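# Move one crate bottle upright onto the turning table

## Task

Lift a single bottle out of the blue crate and set it down standing upright on the rotating table. The crate must remain upright on the trolley with all its remaining bottles still standing inside. None of the bottles already travelling on the table may be toppled. At the finish, neither gripper may be in contact with any bottle or with the crate.

## Robot and tools

Robot: two 6-joint arms, left_arm and right_arm, each ending in a two-finger gripper. Joint order per arm, used everywhere (rows and result lists): waist, shoulder, elbow, wrist pitch, wrist yaw, wrist roll. Stated ranges in rad: waist -2.880..2.880, shoulder 0.000..3.142, elbow 0.000..3.019, wrist pitch -1.693..1.571, wrist yaw -1.571..1.571, wrist roll -2.094..2.094; a real end may sit up to 0.085 rad either way of these.

Scene frame (metres): origin at table-top height, halfway between the two arms' nominal bases; +x reaches out over the table, +z is up, left_arm sits toward +y (arm names do not match image left/right). Real bases are offset from nominal; a BASES line, if present, gives their calibrated spots. Gripper frame: fingers extend along its +z, close along its y. end_effector_position is the point between the pads, roughly 1 cm short of the fingertips; reported positions can be off, more so at long reach.

The row: every motion command uses rows of 14 numbers, each in [-1, 1], always for both arms: left_arm's six joint numbers then its opening, then right_arm's six joint numbers then its opening. Joint numbers are scaled offsets, not angles: 1.0 equals 1.264 rad waist, 1.32 shoulder, 1.276 elbow, 1.83 wrist pitch, 6.358 wrist yaw, 7.625 wrist roll. The opening is absolute, not an offset: +1 fully open, -1 shut. Sending 0 for a joint means keep its current Joint target; to keep a gripper unchanged, resend its present command (0 would command half-open).

execute_actions(actions, cameras): actions is a list of actions; each action is a list of up to 15 rows, one row per 1/30 s step; if fewer than 15 rows, the last row repeats to fill 15 steps. Within an action, every row's offsets count from the Joint targets as they were when that action began (not from the previous row); the next action starts from the updated targets, so repeating an offset moves further. An action asking a joint more than 0.085 rad beyond its range end is rejected for both arms; a malformed action, or a failing first action, rejects the whole call. An empty list just reports state and images. cameras picks images: omitted/null/["all"] gives all, [] none; valid names cam_high, cam_low, cam_left_wrist, cam_right_wrist.

move(target, speed, blend, opening_speed, blocking, cameras): target is one 14-number row, or a list of up to 15 rows differing only in joint offsets; each row's offsets are measured from the current Joint targets, not from the previous row. All joints travel together, so grippers follow curves; there is no collision avoidance. speed (rad/s, 0.01 to 2, default 0.5) caps the joint with the longest travel; one value or one per target. blend (rad) rounds corners between listed targets; 0 stops at each. opening_speed (per second on the -1..+1 scale, at least 0.2) ramps the fingers instead of jumping. blocking=false returns after about 0.5 s while motion continues; then use wait or stop before other motion calls. The result adds a move: line: done, off_target (at rest but a joint over 0.035 rad from target), moving, held, or fault, plus limits=held if steps were withheld and the worst-lagging joint per arm. done does not imply no contact.

wait(seconds 0 to 10): lets time pass holding commands; returns a wait: line. stop(): brakes a running move (needs braking room). zoom_image(camera, region): region [x0, y0, x1, y1] in pixels of that camera's latest image, origin top-left, at most 504x504; images are 896x504. finished_scene(scene, check): scene is the current scene number; check describes, for each goal condition, what images and readings show, what they cannot, and how it might still fail. The first call only records the check; a second call ends the scene irreversibly.

Result lines: end_effector_position and end_effector_quat_wxyz per gripper; Joint positions and Joint velocities (six joints in rad, rad/s, then pad gap in m, 0.094 fully open); Joint targets (base for the next offsets); Tool commands; grip_measured (finger opening on the command scale, reads slightly wide when empty, up to ~0.064 narrow on a hard part under full squeeze); joint torques (include arm weight, offset and noisy; joints 3 and 4 wrap at ±28 N m); step readings of joint positions with HELD marking withheld steps. Notes: joint sent to its limit, joint command not followed (clearance check altered targets; does not keep grippers apart), MOTOR HOT (85 °C), OVER-TEMPERATURE FAULT (arm goes limp for 30-60 s at 100 °C).

Motion limits: joint speed is capped; per step each joint target stays within a lead of its measured angle (0.264 waist, 0.32 shoulder, 0.276 elbow, 0.33 wrist pitch, 0.701 wrist yaw, 1.97 wrist roll rad), and targets are scaled back if they would put the gripper over 110 mm from where it is. Unfinished motion may need recommanding. Tiny joint turns may not start.

Gripping: commanding a value below the reading at first touch grips lightly; about 0.11 lower presses at full force (roughly 50-62 N per pad). Release by commanding well above grip_measured. Brief external tugs on held items or pushes on loose ones can occur.

Avoid: dropping the bottle, tipping the crate or any bottle, bumping the moving table's bottles, pushing anything out of the work area, fast impacts, hard pressing, arm-to-arm collisions (can end the scene), and long stretched or loaded holds that heat motors. If an arm is stalled against something, command its targets back past its measured positions to stop the push.

Each tool is called after "Request:" as name([rows], argument=value, ...), one row to a line, values as JSON.

## Session

I'll start by looking at the scene's current state.

Request:
execute_actions(actions=[])

Scene clock: 0.00 s.
left_arm: end_effector_position=(+0.7191, +0.4023, +0.1776) grip_measured=+1.000 end_effector_quat_wxyz=(+0.376, +0.095, +0.916, +0.099) | right_arm: end_effector_position=(+0.2268, +0.2610, +0.3170) grip_measured=+1.000 end_effector_quat_wxyz=(+0.455, -0.512, +0.620, +0.384)
Joint names: [waist, shoulder, elbow, wrist pitch, wrist yaw, wrist roll]
Joint positions: left_arm=[0.065 1.933 1.637 -0.478 -0.065 0.296 0.094] | right_arm=[1.013 1.194 0.882 -0.003 -0.343 -0.099 0.094]
Joint velocities: left_arm=[-0.005 -0.015 -0.002 -0.002 -0.066 -0.022 0] | right_arm=[0.005 -0.005 0.017 -0.002 0.007 -0.007 0]
Joint torques (N m): no reading
Motor temperatures (°C): left_arm=[39 30 36 25 33 31 34] | right_arm=[34 31 30 36 26 37 34]
Heat: left arm: hottest waist 39 °C; right arm: hottest wrist roll 37 °C.
Joint targets: left_arm=[0.065 1.926 1.669 -0.473 -0.065 0.296] | right_arm=[1.013 1.192 0.913 0.002 -0.343 -0.099]
Tool commands: left_gripper/opening=+1.0 right_gripper/opening=+1.0

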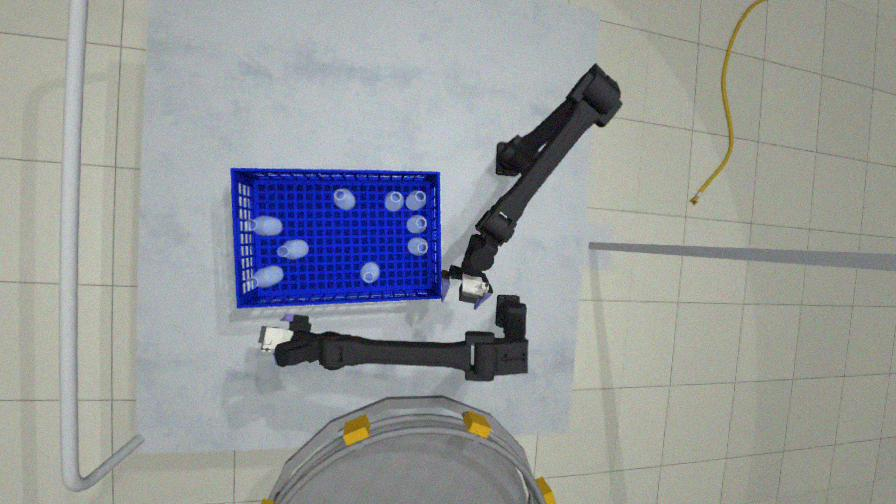

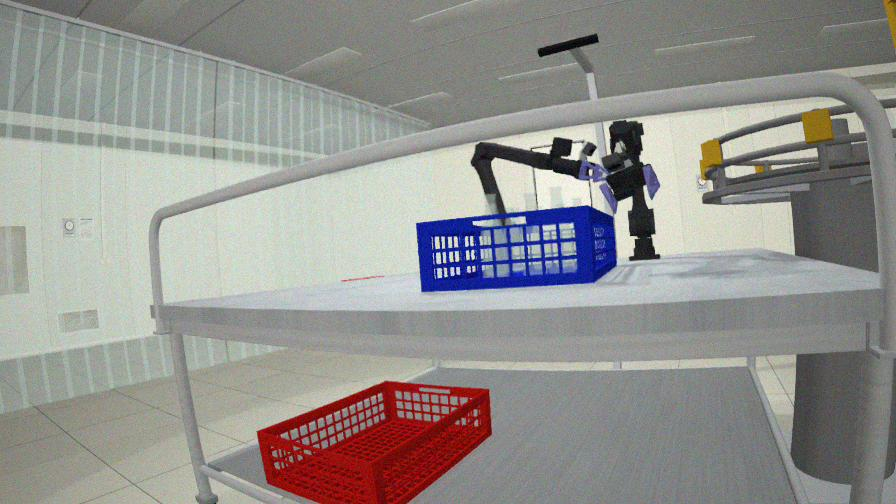

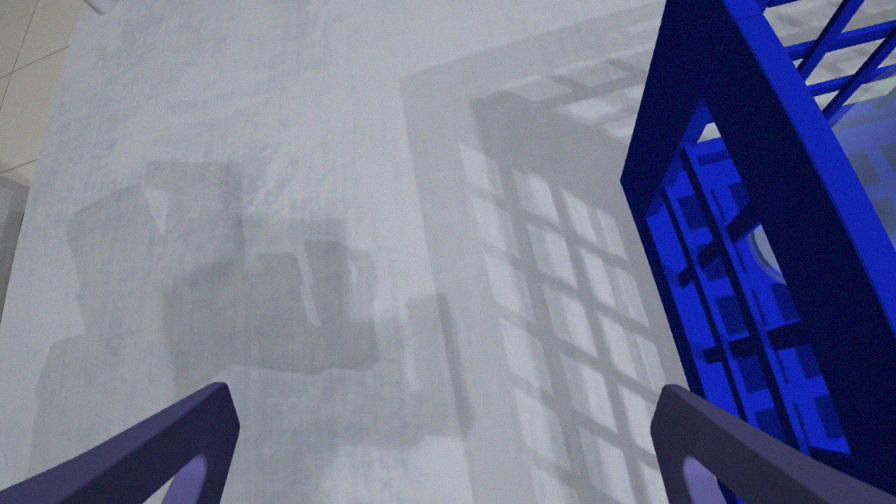

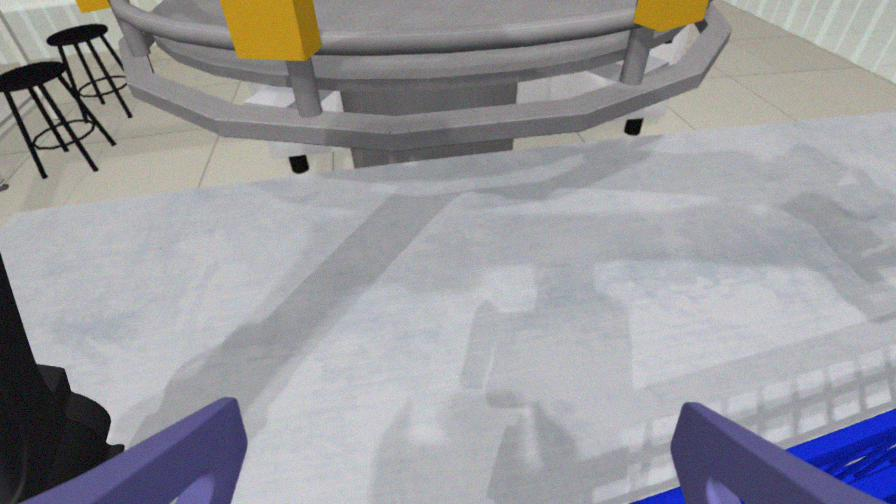

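Request:
zoom_image(camera="cam_high", region=[200, 140, 620, 376])

Request:
zoom_image(camera="cam_high", region=[220, 380, 600, 504])

Request:
zoom_image(camera="cam_low", region=[396, 20, 896, 300])

Scaled by 1.200 from the camera's 896x504 image, which has a finer 1280x720 frame.

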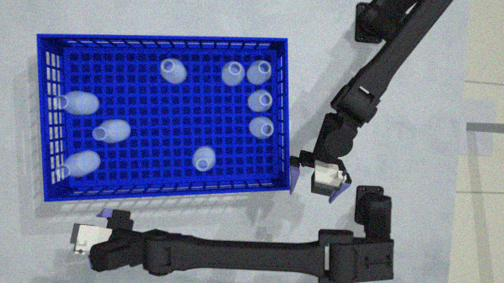

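Scaled by 1.326 from the camera's 896x504 image, which has a finer 1280x720 frame.

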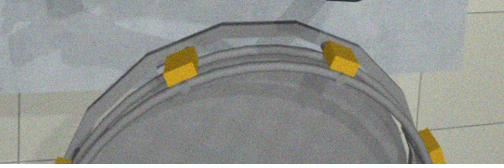

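Scaled by 1.008 from the camera's 896x504 image, which has a finer 1280x720 frame.

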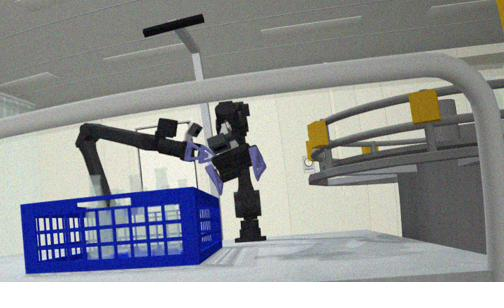

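Request:
zoom_image(camera="cam_high", region=[230, 280, 350, 380])

Request:
zoom_image(camera="cam_high", region=[420, 220, 540, 390])

Request:
zoom_image(camera="cam_high", region=[225, 160, 449, 315])

Scaled by 4.200 from the camera's 896x504 image, which has a finer 1280x720 frame.

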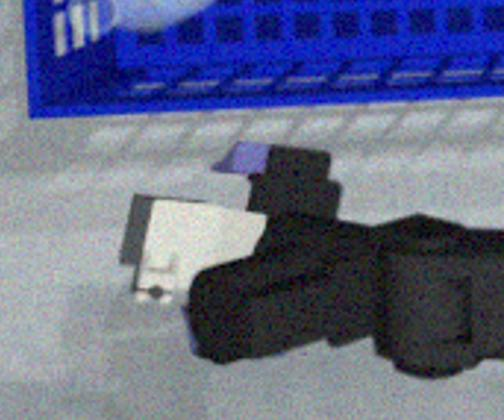

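Scaled by 2.965 from the camera's 896x504 image, which has a finer 1280x720 frame.

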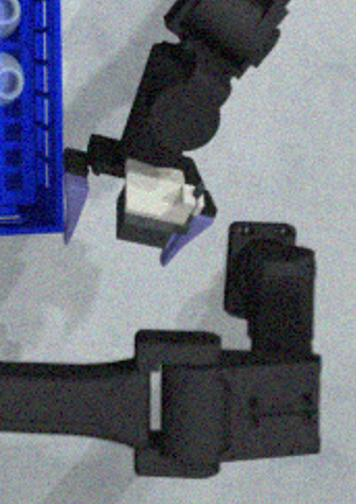

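Scaled by 2.250 from the camera's 896x504 image, which has a finer 1280x720 frame.

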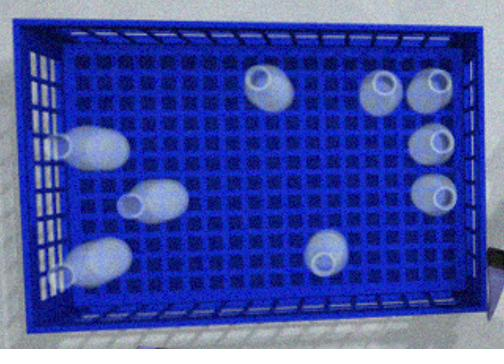

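Request:
zoom_image(camera="cam_low", region=[400, 150, 680, 310])

Request:
zoom_image(camera="cam_low", region=[690, 60, 896, 220])

Scaled by 1.800 from the camera's 896x504 image, which has a finer 1280x720 frame.

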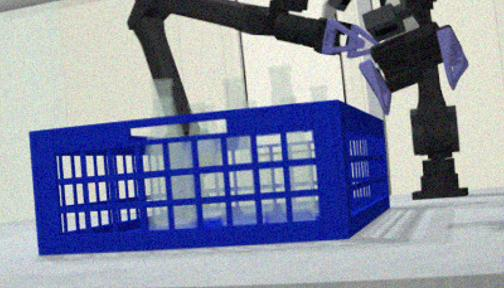

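Scaled by 2.447 from the camera's 896x504 image, which has a finer 1280x720 frame.

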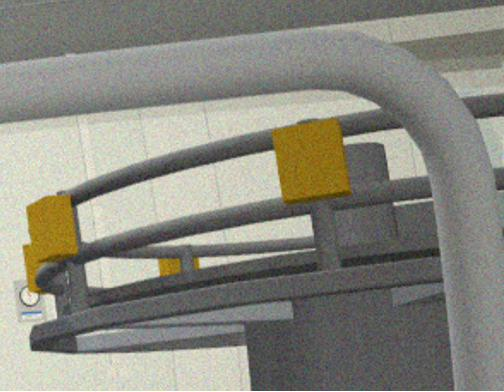

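Request:
move(target=[0, -0.3788, 0, 0, 0, 0, 1, 0, -0.303, 0, 0, 0, 0, 1], speed=0.8)

Scene clock: 42.43 s.
left_arm: end_effector_position=(+0.6039, +0.3951, +0.5298) grip_measured=+1.000 end_effector_quat_wxyz=(+0.592, +0.073, +0.792, +0.133) | right_arm: end_effector_position=(+0.1678, +0.1619, +0.5040) grip_measured=+1.000 end_effector_quat_wxyz=(+0.598, -0.463, +0.493, +0.430)
Joint names: [waist, shoulder, elbow, wrist pitch, wrist yaw, wrist roll]
Joint positions: left_arm=[0.065 1.427 1.637 -0.478 -0.065 0.296 0.094] | right_arm=[1.013 0.787 0.882 -0.003 -0.343 -0.099 0.094]
Joint velocities: left_arm=[0.005 -0.005 -0.007 -0.002 -0.051 -0.022 0] | right_arm=[-0.015 -0.015 -0.002 0.002 0.037 0.022 0]
Joint torques (N m): left_arm=[-1.85 -13.22 11.15 2.24 -0.02 -0.09] | right_arm=[-0.62 -1.61 13.63 1.8 -0.15 0.13]
Motor temperatures (°C): left_arm=[38 34 47 25 32 29 32] | right_arm=[33 32 42 36 26 35 32]
Heat: left arm: hottest elbow 47 °C; right arm: hottest elbow 42 °C.
Joint targets: left_arm=[0.065 1.426 1.669 -0.473 -0.065 0.296] | right_arm=[1.013 0.792 0.913 0.002 -0.343 -0.099]
move: done

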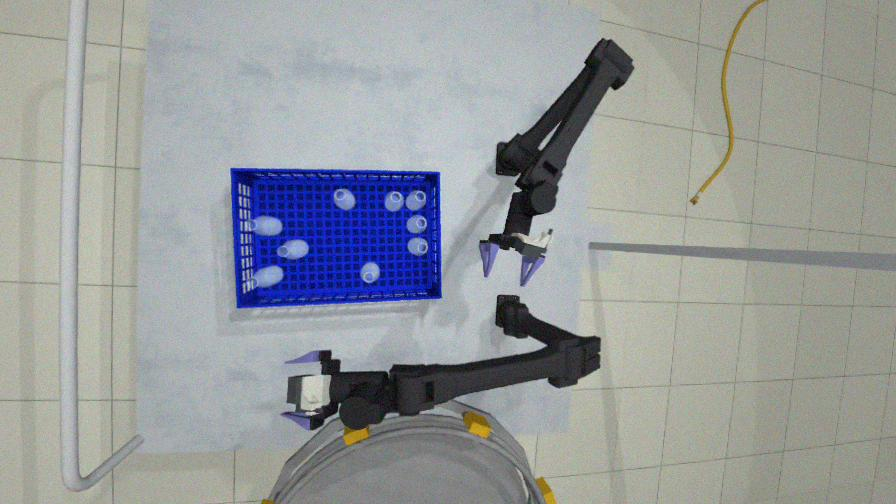

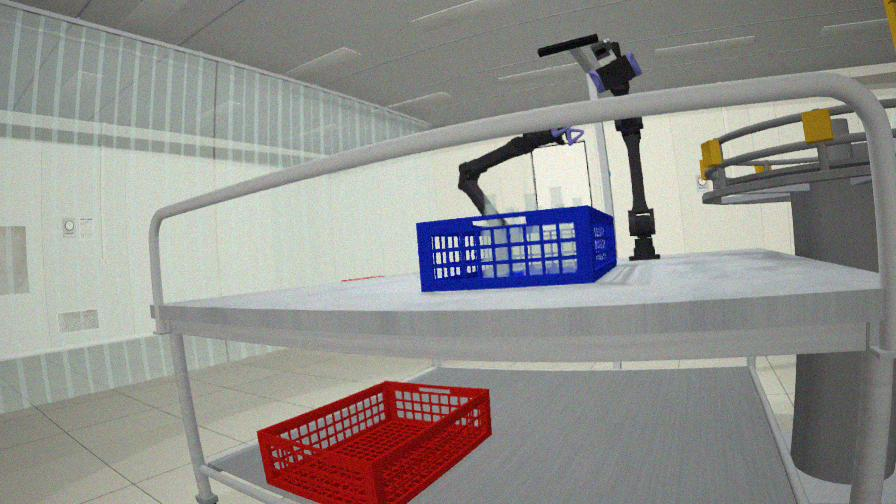

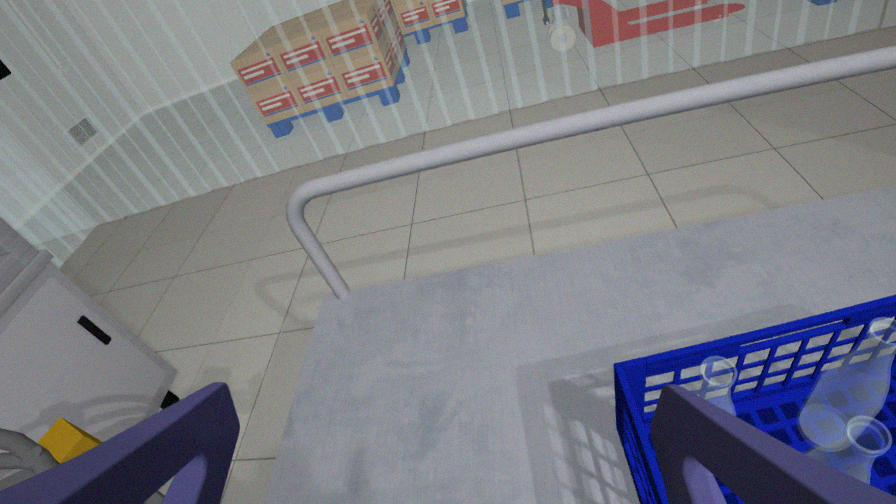

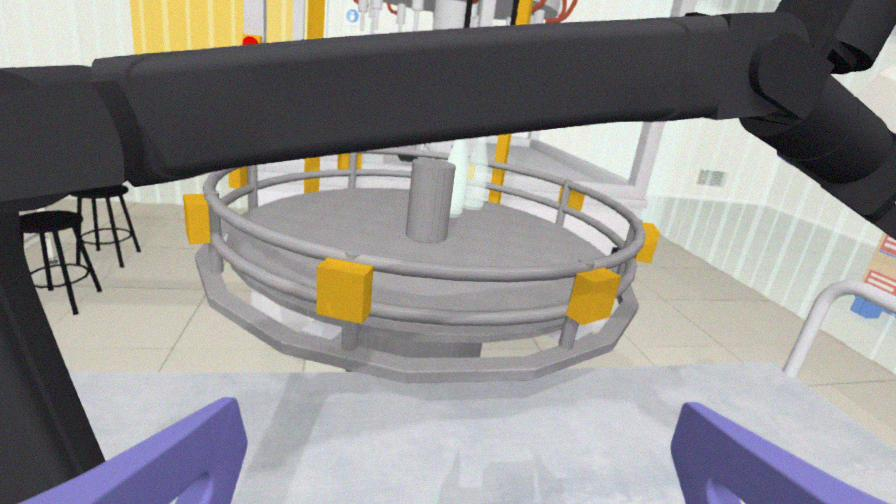

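Request:
zoom_image(camera="cam_right_wrist", region=[180, 100, 680, 390])

Request:
zoom_image(camera="cam_right_wrist", region=[390, 110, 560, 260])

Scaled by 1.008 from the camera's 896x504 image, which has a finer 1280x720 frame.

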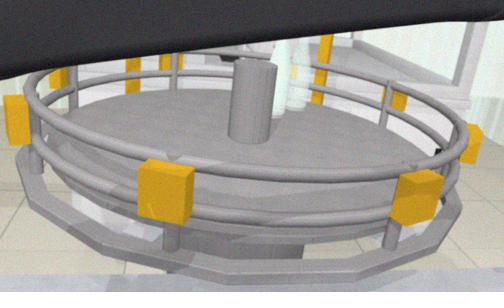

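Scaled by 2.965 from the camera's 896x504 image, which has a finer 1280x720 frame.

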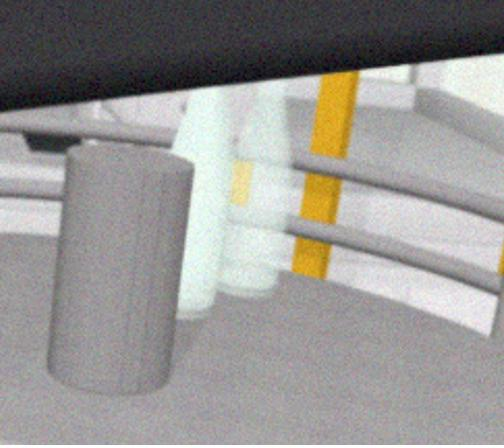

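Request:
move(target=[-0.2199, -0.1947, -0.1567, -0.3497, 0.01022, -0.03882, 1, 0, -0.1894, 0, -0.1923, 0, 0.013, 1], speed=0.7)

Scene clock: 77.73 s.
left_arm: end_effector_position=(+0.4234, +0.2444, +0.4348) grip_measured=+1.000 end_effector_quat_wxyz=(+0.365, +0.103, +0.925, -0.036) | right_arm: end_effector_position=(+0.1221, +0.0854, +0.5095) grip_measured=+1.000 end_effector_quat_wxyz=(+0.548, -0.454, +0.545, +0.444)
Joint names: [waist, shoulder, elbow, wrist pitch, wrist yaw, wrist roll]
Joint positions: left_arm=[-0.21 1.177 1.465 -1.108 -0.003 0.011 0.094] | right_arm=[1.013 0.543 0.882 -0.346 -0.343 -0.016 0.094]
Joint velocities: left_arm=[-0.015 0.005 -0.012 -0.002 -0.022 -0.007 0] | right_arm=[-0.005 0.005 -0.012 -0.012 0.007 -0.007 0]
Joint torques (N m): left_arm=[-2.43 -9.05 8.61 1.39 0.11 -0.24] | right_arm=[-0.56 0.62 13.23 1.47 -0.16 0.29]
Motor temperatures (°C): left_arm=[38 35 52 25 31 28 31] | right_arm=[32 31 47 35 26 33 30]
Heat: left arm: hottest elbow 52 °C; right arm: hottest elbow 47 °C.
Joint targets: left_arm=[-0.213 1.169 1.469 -1.113 0.000 0.000] | right_arm=[1.013 0.542 0.913 -0.350 -0.343 0.000]
move: done

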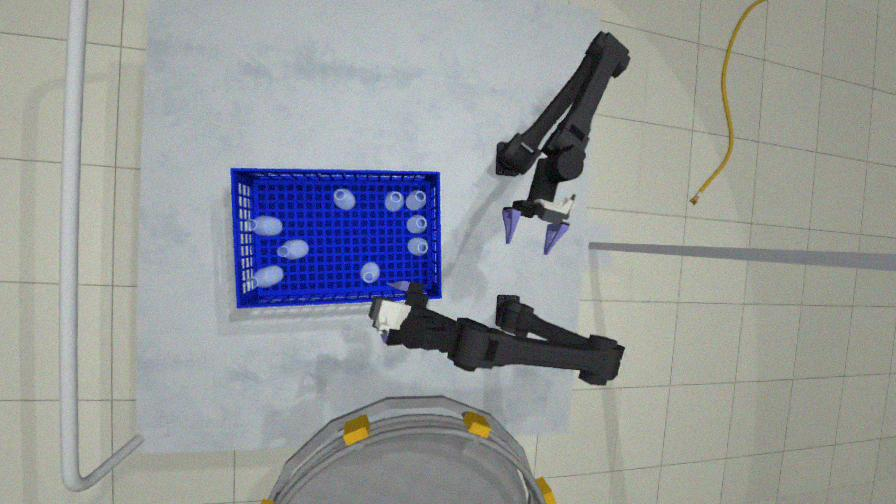

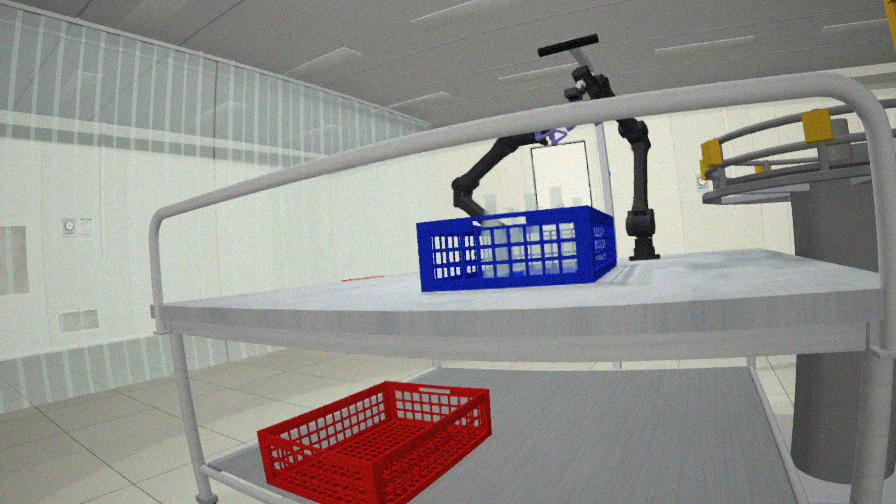

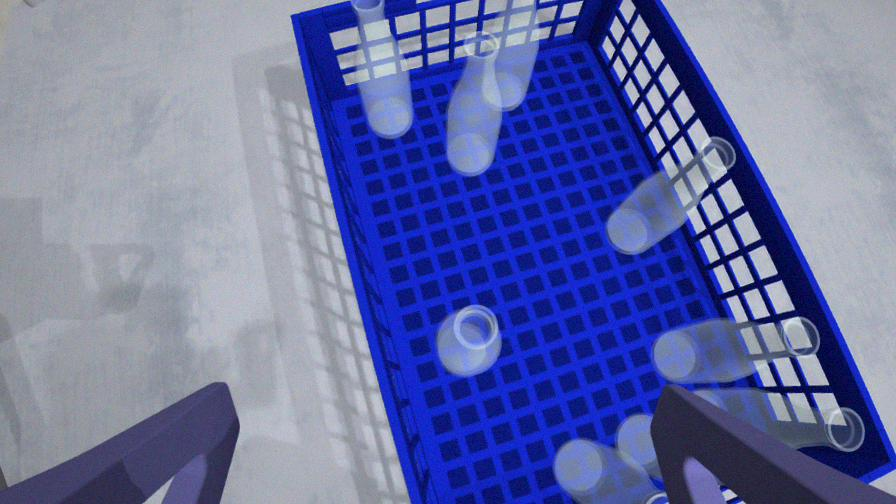

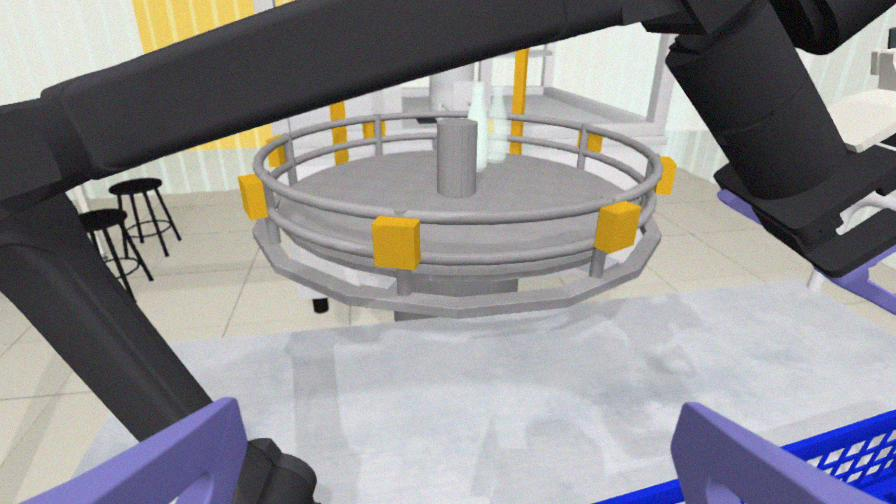

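Request:
zoom_image(camera="cam_right_wrist", region=[380, 60, 580, 220])

Request:
zoom_image(camera="cam_left_wrist", region=[380, 240, 580, 420])

Scaled by 2.520 from the camera's 896x504 image, which has a finer 1280x720 frame.

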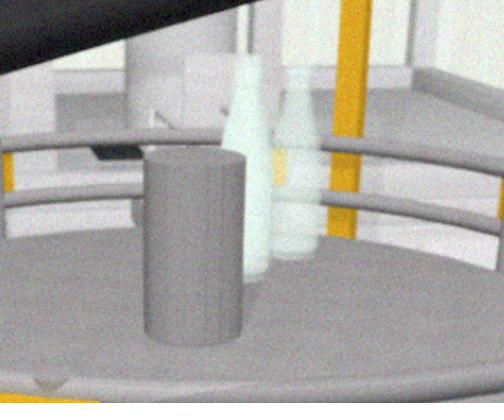

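Scaled by 2.520 from the camera's 896x504 image, which has a finer 1280x720 frame.

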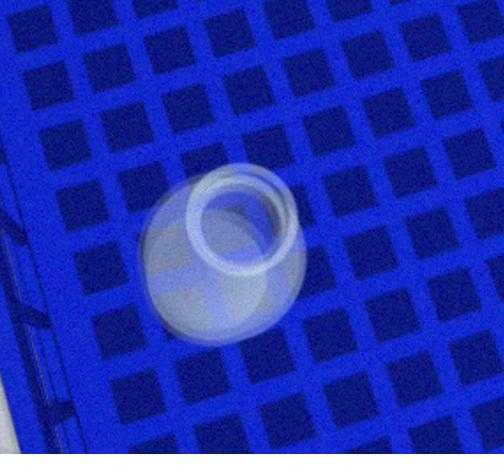

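Request:
move(target=[0, 0, -0.1567, 0, 0, 0, 1, 0, 0, 0, 0, 0, 0, 1], speed=0.5)

Scene clock: 115.10 s.
left_arm: end_effector_position=(+0.3964, +0.2502, +0.3290) grip_measured=+1.000 end_effector_quat_wxyz=(+0.269, +0.107, +0.957, -0.026) | right_arm: end_effector_position=(+0.1221, +0.0854, +0.5095) grip_measured=+1.000 end_effector_quat_wxyz=(+0.547, -0.454, +0.545, +0.444)
Joint names: [waist, shoulder, elbow, wrist pitch, wrist yaw, wrist roll]
Joint positions: left_arm=[-0.21 1.172 1.259 -1.111 -0.003 0.01 0.094] | right_arm=[1.013 0.543 0.882 -0.346 -0.343 -0.015 0.094]
Joint velocities: left_arm=[-0.005 -0.005 -0.007 -0.002 0.037 0.022 0] | right_arm=[-0.005 -0.005 -0.007 0.002 -0.066 -0.037 0]
Joint torques (N m): left_arm=[-2.02 -8.53 9.33 1.17 0.14 -0.21] | right_arm=[-0.62 0.67 13.23 1.48 -0.17 0.29]
Motor temperatures (°C): left_arm=[38 33 47 24 30 27 30] | right_arm=[32 30 50 35 25 32 29]
Heat: left arm: hottest elbow 47 °C; right arm: hottest elbow 50 °C.
Joint targets: left_arm=[-0.213 1.169 1.269 -1.113 0.000 0.000] | right_arm=[1.013 0.542 0.913 -0.350 -0.343 0.000]
move: done

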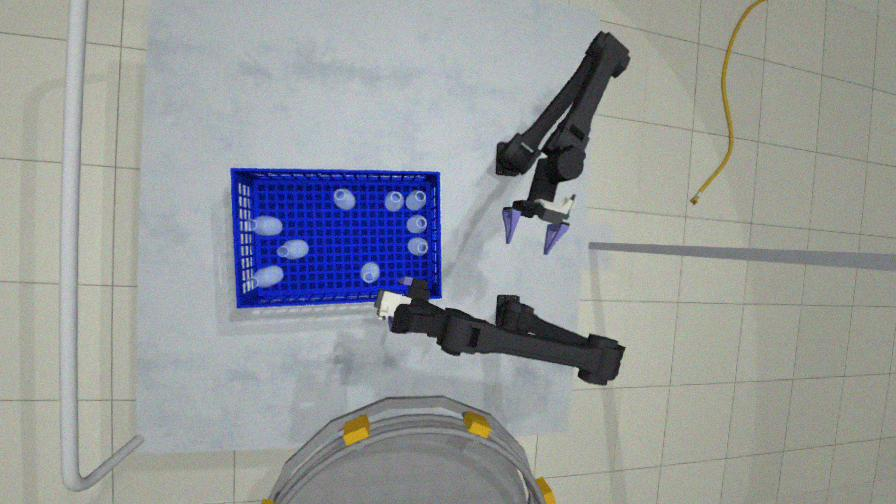

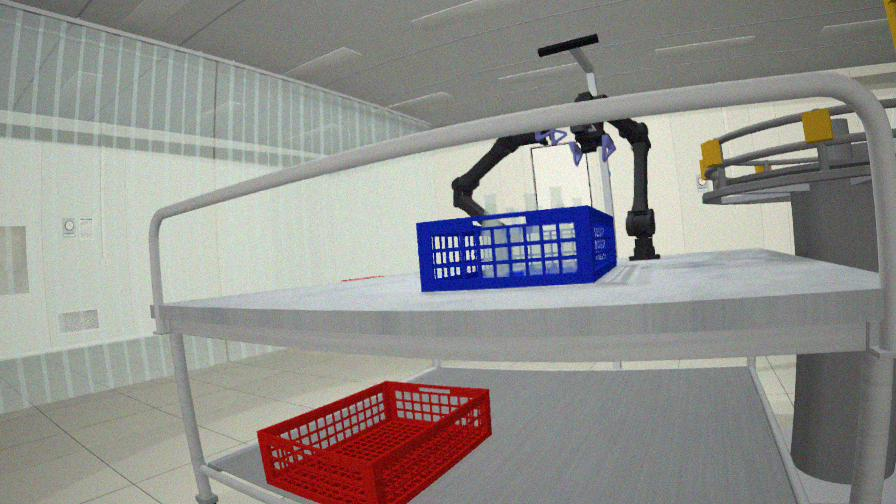

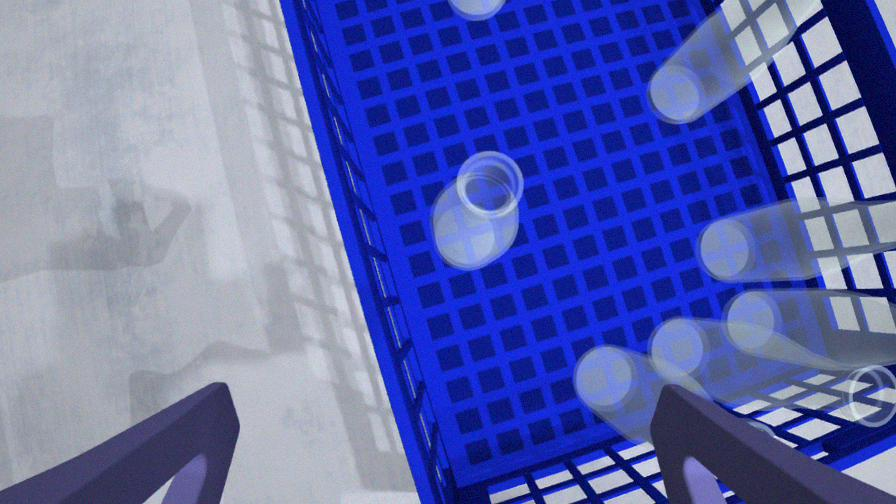

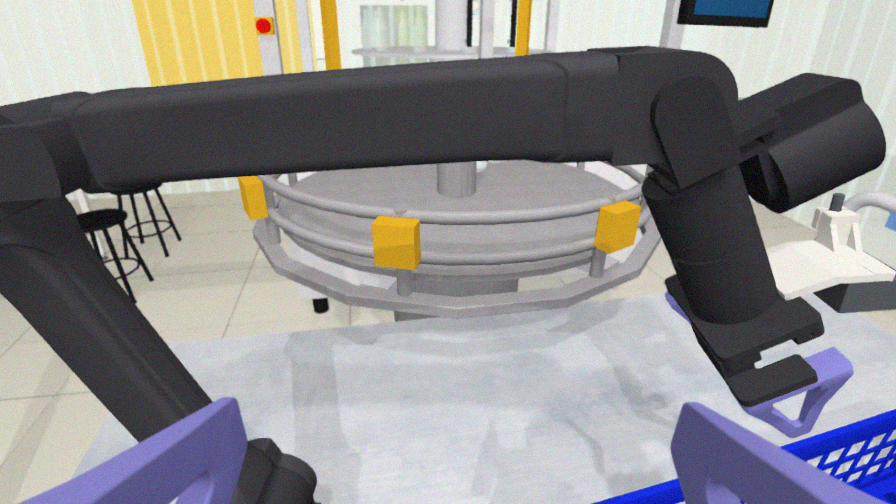

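Request:
move(target=[-0.0249, -0.0357, -0.2048, 0.2007, 0, 0, 1, 0, 0, 0, 0, 0, 0, 1], speed=0.4, cameras=["cam_left_wrist", "cam_right_wrist", "cam_low"])

Scene clock: 163.57 s.
left_arm: end_effector_position=(+0.4036, +0.2358, +0.2599) grip_measured=+1.000 end_effector_quat_wxyz=(+0.330, +0.117, +0.936, -0.037) | right_arm: end_effector_position=(+0.1221, +0.0854, +0.5095) grip_measured=+1.000 end_effector_quat_wxyz=(+0.547, -0.454, +0.545, +0.444)
Joint names: [waist, shoulder, elbow, wrist pitch, wrist yaw, wrist roll]
Joint positions: left_arm=[-0.237 1.135 1.001 -0.761 -0.003 0.01 0.094] | right_arm=[1.013 0.543 0.882 -0.346 -0.343 -0.015 0.094]
Joint velocities: left_arm=[-0.005 -0.005 0.002 0.012 -0.007 0.022 0] | right_arm=[-0.005 -0.005 0.002 0.007 0.081 0.007 0]
Joint torques (N m): left_arm=[-2.43 -8.88 9.02 2.14 0.1 -0.2] | right_arm=[-0.62 0.73 13.22 1.47 -0.17 0.29]
Motor temperatures (°C): left_arm=[37 32 46 24 29 27 29] | right_arm=[31 29 52 34 25 31 28]
Heat: left arm: hottest elbow 46 °C; right arm: hottest elbow 52 °C.
Joint targets: left_arm=[-0.245 1.122 1.007 -0.746 0.000 0.000] | right_arm=[1.013 0.542 0.913 -0.350 -0.343 0.000]
move: done
Images, in order (width x height): cam_low 896x504, cam_left_wrist 896x504, cam_right_wrist 896x504.

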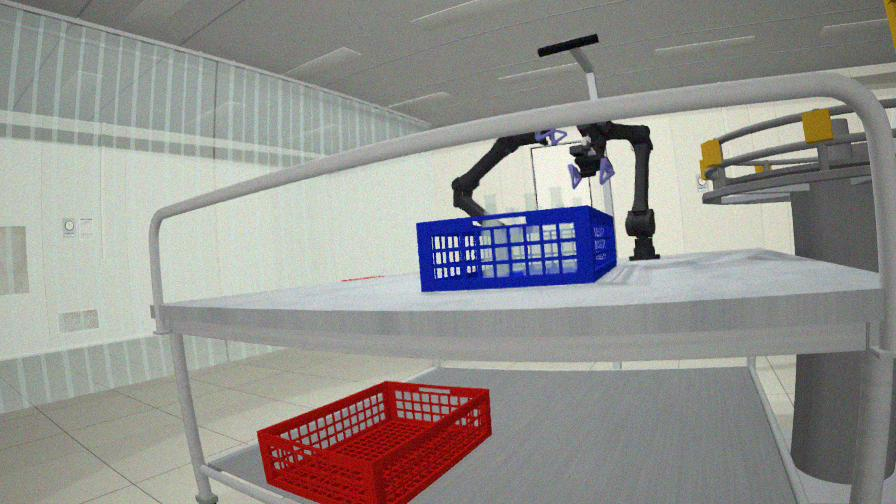

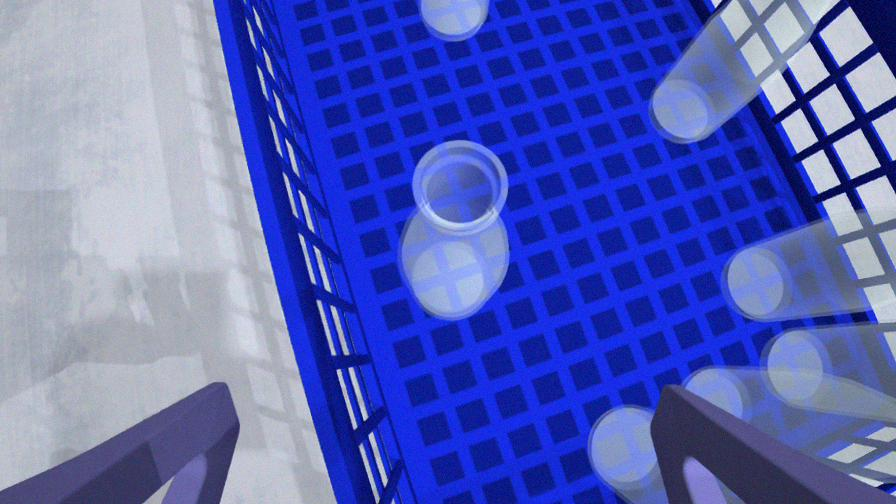

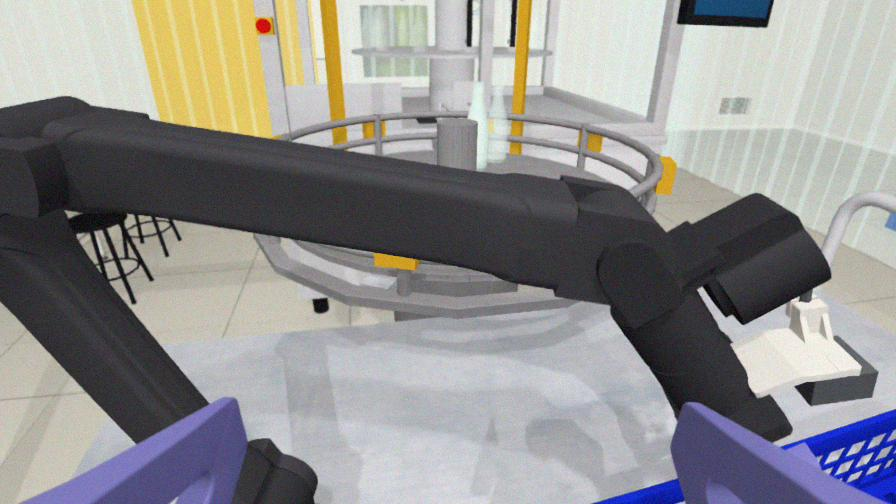

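Request:
move(target=[-0.004, 0.1689, -0.003, 0.1191, 0, 0, 1, 0, 0, 0, 0, 0, 0, 1], speed=0.25, cameras=["cam_left_wrist", "cam_high", "cam_low"])

Scene clock: 205.80 s.
left_arm: end_effector_position=(+0.4620, +0.2193, +0.1935) grip_measured=+1.000 end_effector_quat_wxyz=(+0.332, +0.119, +0.935, -0.038) | right_arm: end_effector_position=(+0.1221, +0.0854, +0.5095) grip_measured=+1.000 end_effector_quat_wxyz=(+0.547, -0.454, +0.545, +0.444)
Joint names: [waist, shoulder, elbow, wrist pitch, wrist yaw, wrist roll]
Joint positions: left_arm=[-0.242 1.344 0.996 -0.543 -0.003 0.01 0.094] | right_arm=[1.013 0.543 0.882 -0.346 -0.343 -0.015 0.094]
Joint velocities: left_arm=[-0.015 -0.015 -0.012 -0.007 -0.037 0.022 0] | right_arm=[0.005 -0.005 0.002 -0.002 -0.081 0.007 0]
Joint torques (N m): left_arm=[-2.2 -10.34 8.87 2.21 0.09 -0.22] | right_arm=[-0.62 0.67 13.23 1.48 -0.17 0.29]
Motor temperatures (°C): left_arm=[37 32 46 24 28 26 28] | right_arm=[31 29 53 33 25 30 27]
Heat: left arm: hottest elbow 46 °C; right arm: hottest elbow 53 °C.
Joint targets: left_arm=[-0.249 1.345 1.004 -0.528 0.000 0.000] | right_arm=[1.013 0.542 0.913 -0.350 -0.343 0.000]
move: done
Images, in order (width x height): cam_high 896x504, cam_low 896x504, cam_left_wrist 896x504.

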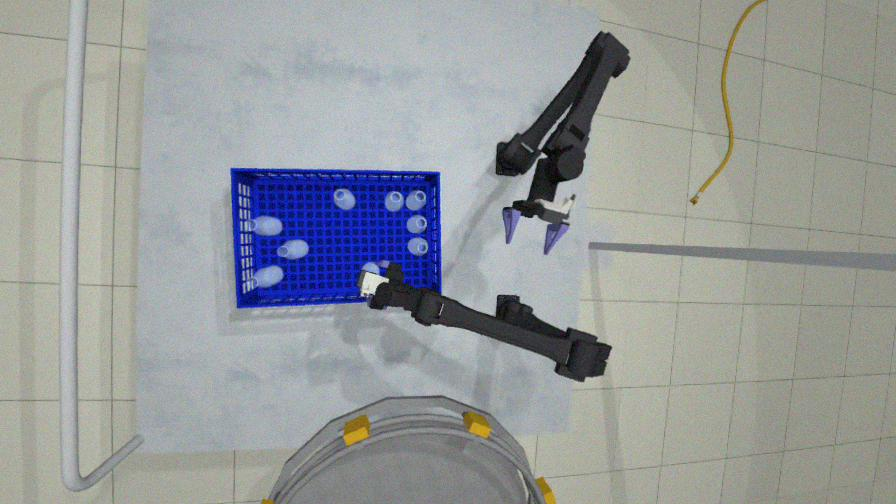

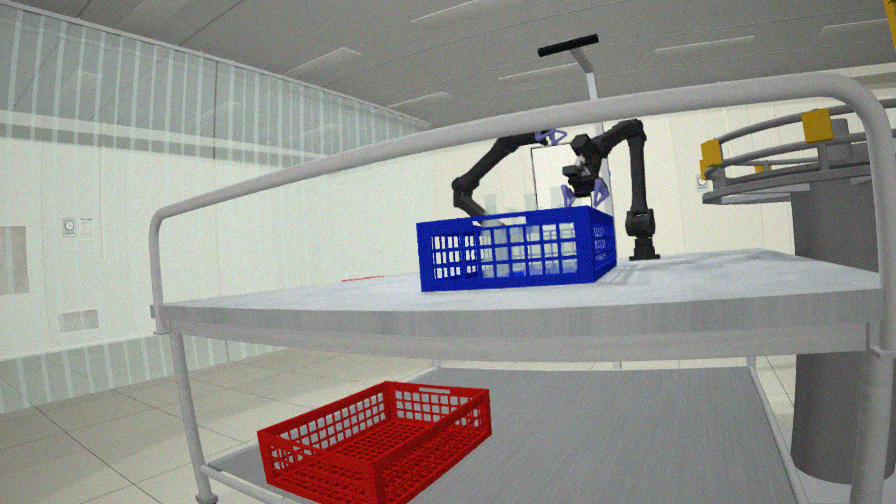

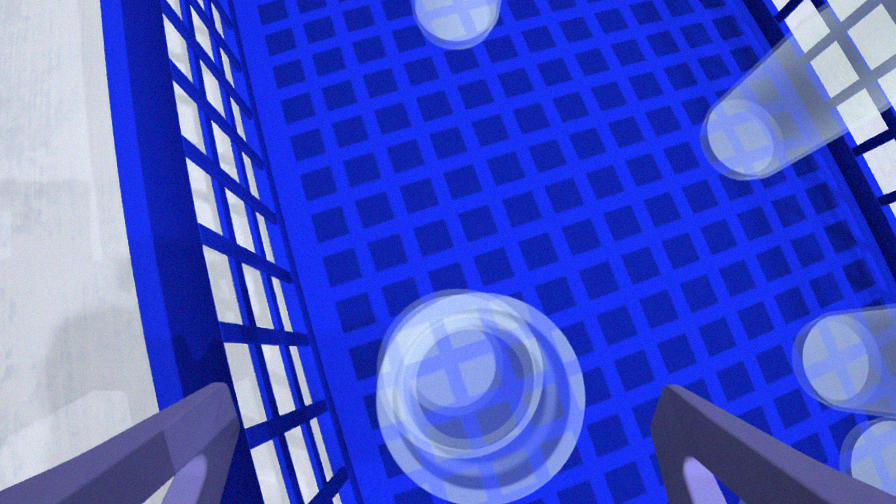

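Request:
move(target=[-0.0103, 0.02455, 0.0281, 0.0044, 0, 0, 1, 0, 0, 0, 0, 0, 0, 1], speed=0.15, cameras=["cam_left_wrist"])

Request:
zoom_image(camera="cam_left_wrist", region=[200, 200, 700, 504])

Scene clock: 228.23 s.
left_arm: end_effector_position=(+0.4633, +0.2114, +0.1806) grip_measured=+1.000 end_effector_quat_wxyz=(+0.322, +0.126, +0.938, -0.039) | right_arm: end_effector_position=(+0.1221, +0.0854, +0.5095) grip_measured=+1.000 end_effector_quat_wxyz=(+0.547, -0.454, +0.545, +0.444)
Joint names: [waist, shoulder, elbow, wrist pitch, wrist yaw, wrist roll]
Joint positions: left_arm=[-0.256 1.372 0.996 -0.534 -0.003 0.01 0.094] | right_arm=[1.013 0.543 0.882 -0.346 -0.343 -0.015 0.094]
Joint velocities: left_arm=[-0.015 -0.005 0.007 0.012 -0.051 -0.007 0] | right_arm=[-0.015 -0.015 -0.012 -0.012 0.007 0.037 0]
Joint torques (N m): left_arm=[-2.2 -10.29 11.19 2.18 0.11 -0.23] | right_arm=[-0.62 0.67 13.23 1.48 -0.16 0.28]
Motor temperatures (°C): left_arm=[37 32 47 24 28 26 27] | right_arm=[31 29 54 33 25 29 26]
Heat: left arm: hottest elbow 47 °C; right arm: hottest elbow 54 °C.
Joint targets: left_arm=[-0.263 1.377 1.040 -0.520 0.000 0.000] | right_arm=[1.013 0.542 0.913 -0.350 -0.343 0.000]
move: off_target (left_arm); left_arm: the elbow is farthest, 0.044 rad from its target
Images, in order (width x height): cam_left_wrist 896x504.

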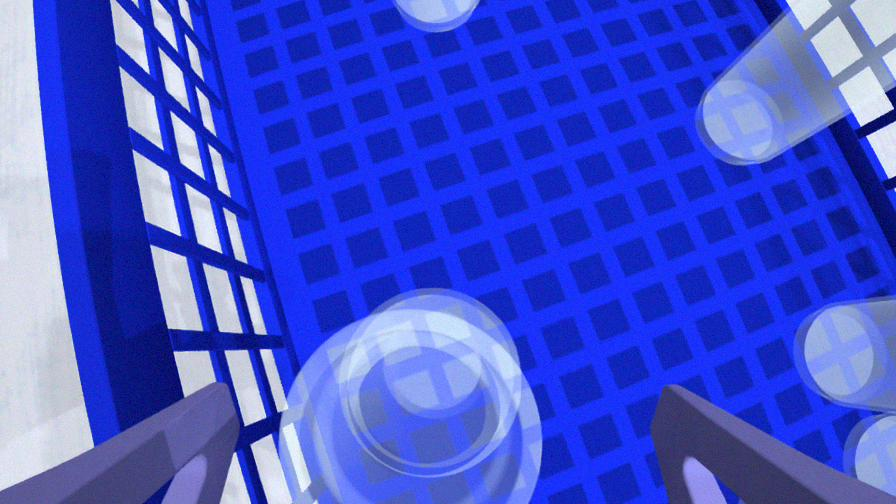

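Scaled by 1.008 from the camera's 896x504 image, which has a finer 1280x720 frame.

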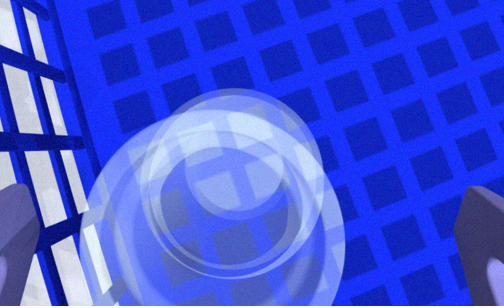

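Request:
move(target=[0.0158, 0, 0.0274, 0, 0, 0, 1, 0, 0, 0, 0, 0, 0, 1], speed=0.1, cameras=["cam_left_wrist"])

Scene clock: 241.80 s.
left_arm: end_effector_position=(+0.4719, +0.2121, +0.1932) grip_measured=+1.000 end_effector_quat_wxyz=(+0.334, +0.123, +0.934, -0.039) | right_arm: end_effector_position=(+0.1221, +0.0854, +0.5095) grip_measured=+1.000 end_effector_quat_wxyz=(+0.547, -0.454, +0.545, +0.444)
Joint names: [waist, shoulder, elbow, wrist pitch, wrist yaw, wrist roll]
Joint positions: left_arm=[-0.25 1.372 1.021 -0.534 -0.003 0.01 0.094] | right_arm=[1.013 0.543 0.882 -0.346 -0.343 -0.015 0.094]
Joint velocities: left_arm=[-0.015 -0.005 -0.002 -0.017 0.007 0.037 0] | right_arm=[-0.015 0.015 -0.002 0.017 -0.037 0.022 0]
Joint torques (N m): left_arm=[-0.56 -10.99 12.03 2.09 0.12 -0.2] | right_arm=[-0.62 0.73 13.23 1.48 -0.17 0.29]
Motor temperatures (°C): left_arm=[37 32 50 24 28 26 27] | right_arm=[31 29 54 33 25 29 26]
Heat: left arm: hottest elbow 50 °C; right arm: hottest elbow 54 °C.
Joint targets: left_arm=[-0.243 1.377 1.074 -0.520 0.000 0.000] | right_arm=[1.013 0.542 0.913 -0.350 -0.343 0.000]
move: off_target (left_arm); left_arm: the elbow is farthest, 0.054 rad from its target
Images, in order (width x height): cam_left_wrist 896x504.

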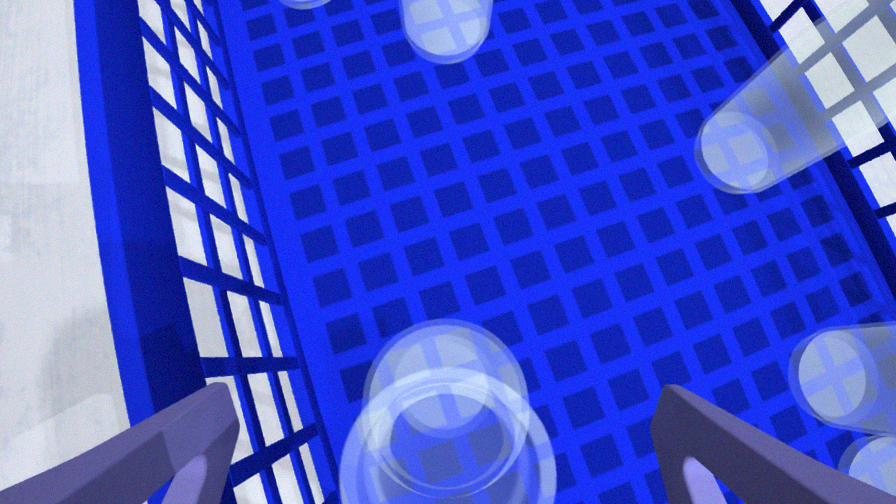

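Request:
move(target=[0, 0, -0.0188, 0, 0, 0, -0.62, 0, 0, 0, 0, 0, 0, 1], speed=0.1, opening_speed=0.7, cameras=["cam_left_wrist", "cam_low"])

Scene clock: 259.47 s.
left_arm: end_effector_position=(+0.4720, +0.2125, +0.1932) grip_measured=-0.364 end_effector_quat_wxyz=(+0.334, +0.122, +0.934, -0.040) | right_arm: end_effector_position=(+0.1221, +0.0854, +0.5095) grip_measured=+1.000 end_effector_quat_wxyz=(+0.547, -0.454, +0.545, +0.444)
Joint names: [waist, shoulder, elbow, wrist pitch, wrist yaw, wrist roll]
Joint positions: left_arm=[-0.249 1.372 1.021 -0.534 -0.002 0.009 0.03] | right_arm=[1.013 0.543 0.882 -0.346 -0.343 -0.015 0.094]
Joint velocities: left_arm=[0.005 -0.005 0.002 -0.007 -0.095 0.022 0] | right_arm=[0.005 -0.005 -0.002 -0.002 0.007 -0.022 0]
Joint torques (N m): left_arm=[-1.03 -10.99 10.45 2.1 0.08 -0.24] | right_arm=[-0.56 0.73 13.22 1.48 -0.17 0.29]
Motor temperatures (°C): left_arm=[37 32 53 24 27 26 27] | right_arm=[30 29 55 33 25 29 26]
Heat: left arm: hottest elbow 53 °C; right arm: hottest elbow 55 °C.
Joint targets: left_arm=[-0.242 1.377 1.050 -0.520 0.000 0.000] | right_arm=[1.013 0.542 0.913 -0.350 -0.343 0.000]
move: done
Images, in order (width x height): cam_low 896x504, cam_left_wrist 896x504.

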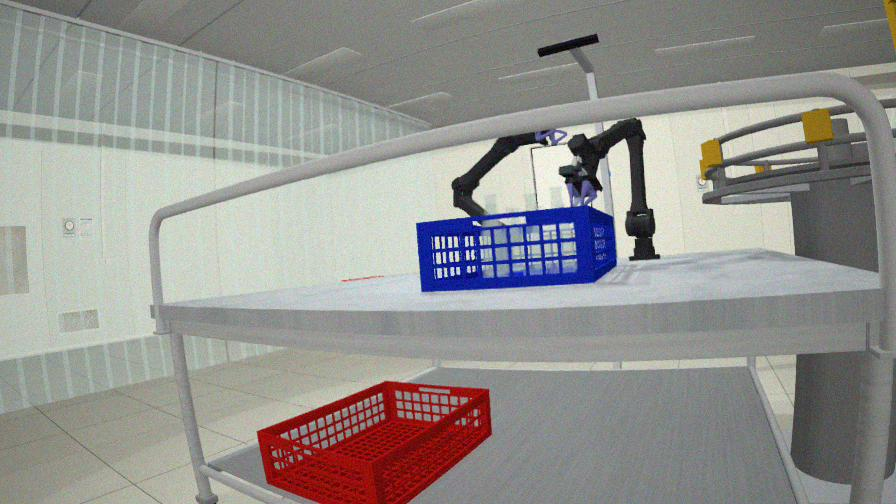

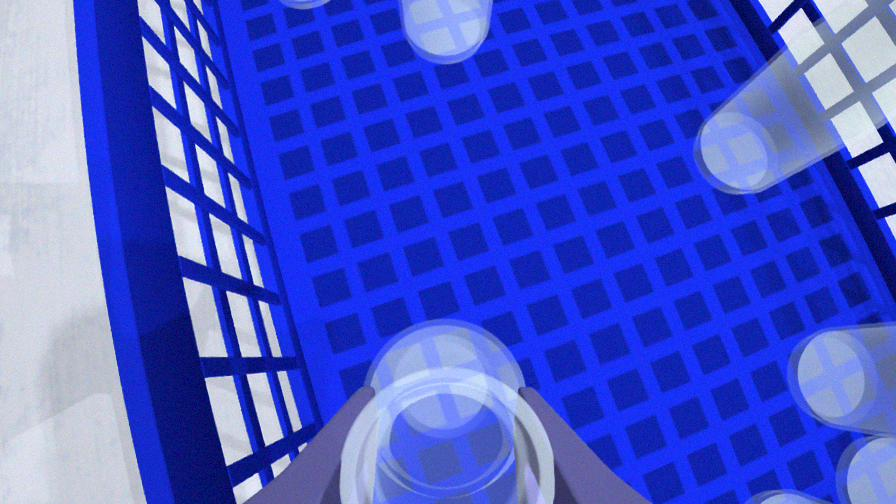

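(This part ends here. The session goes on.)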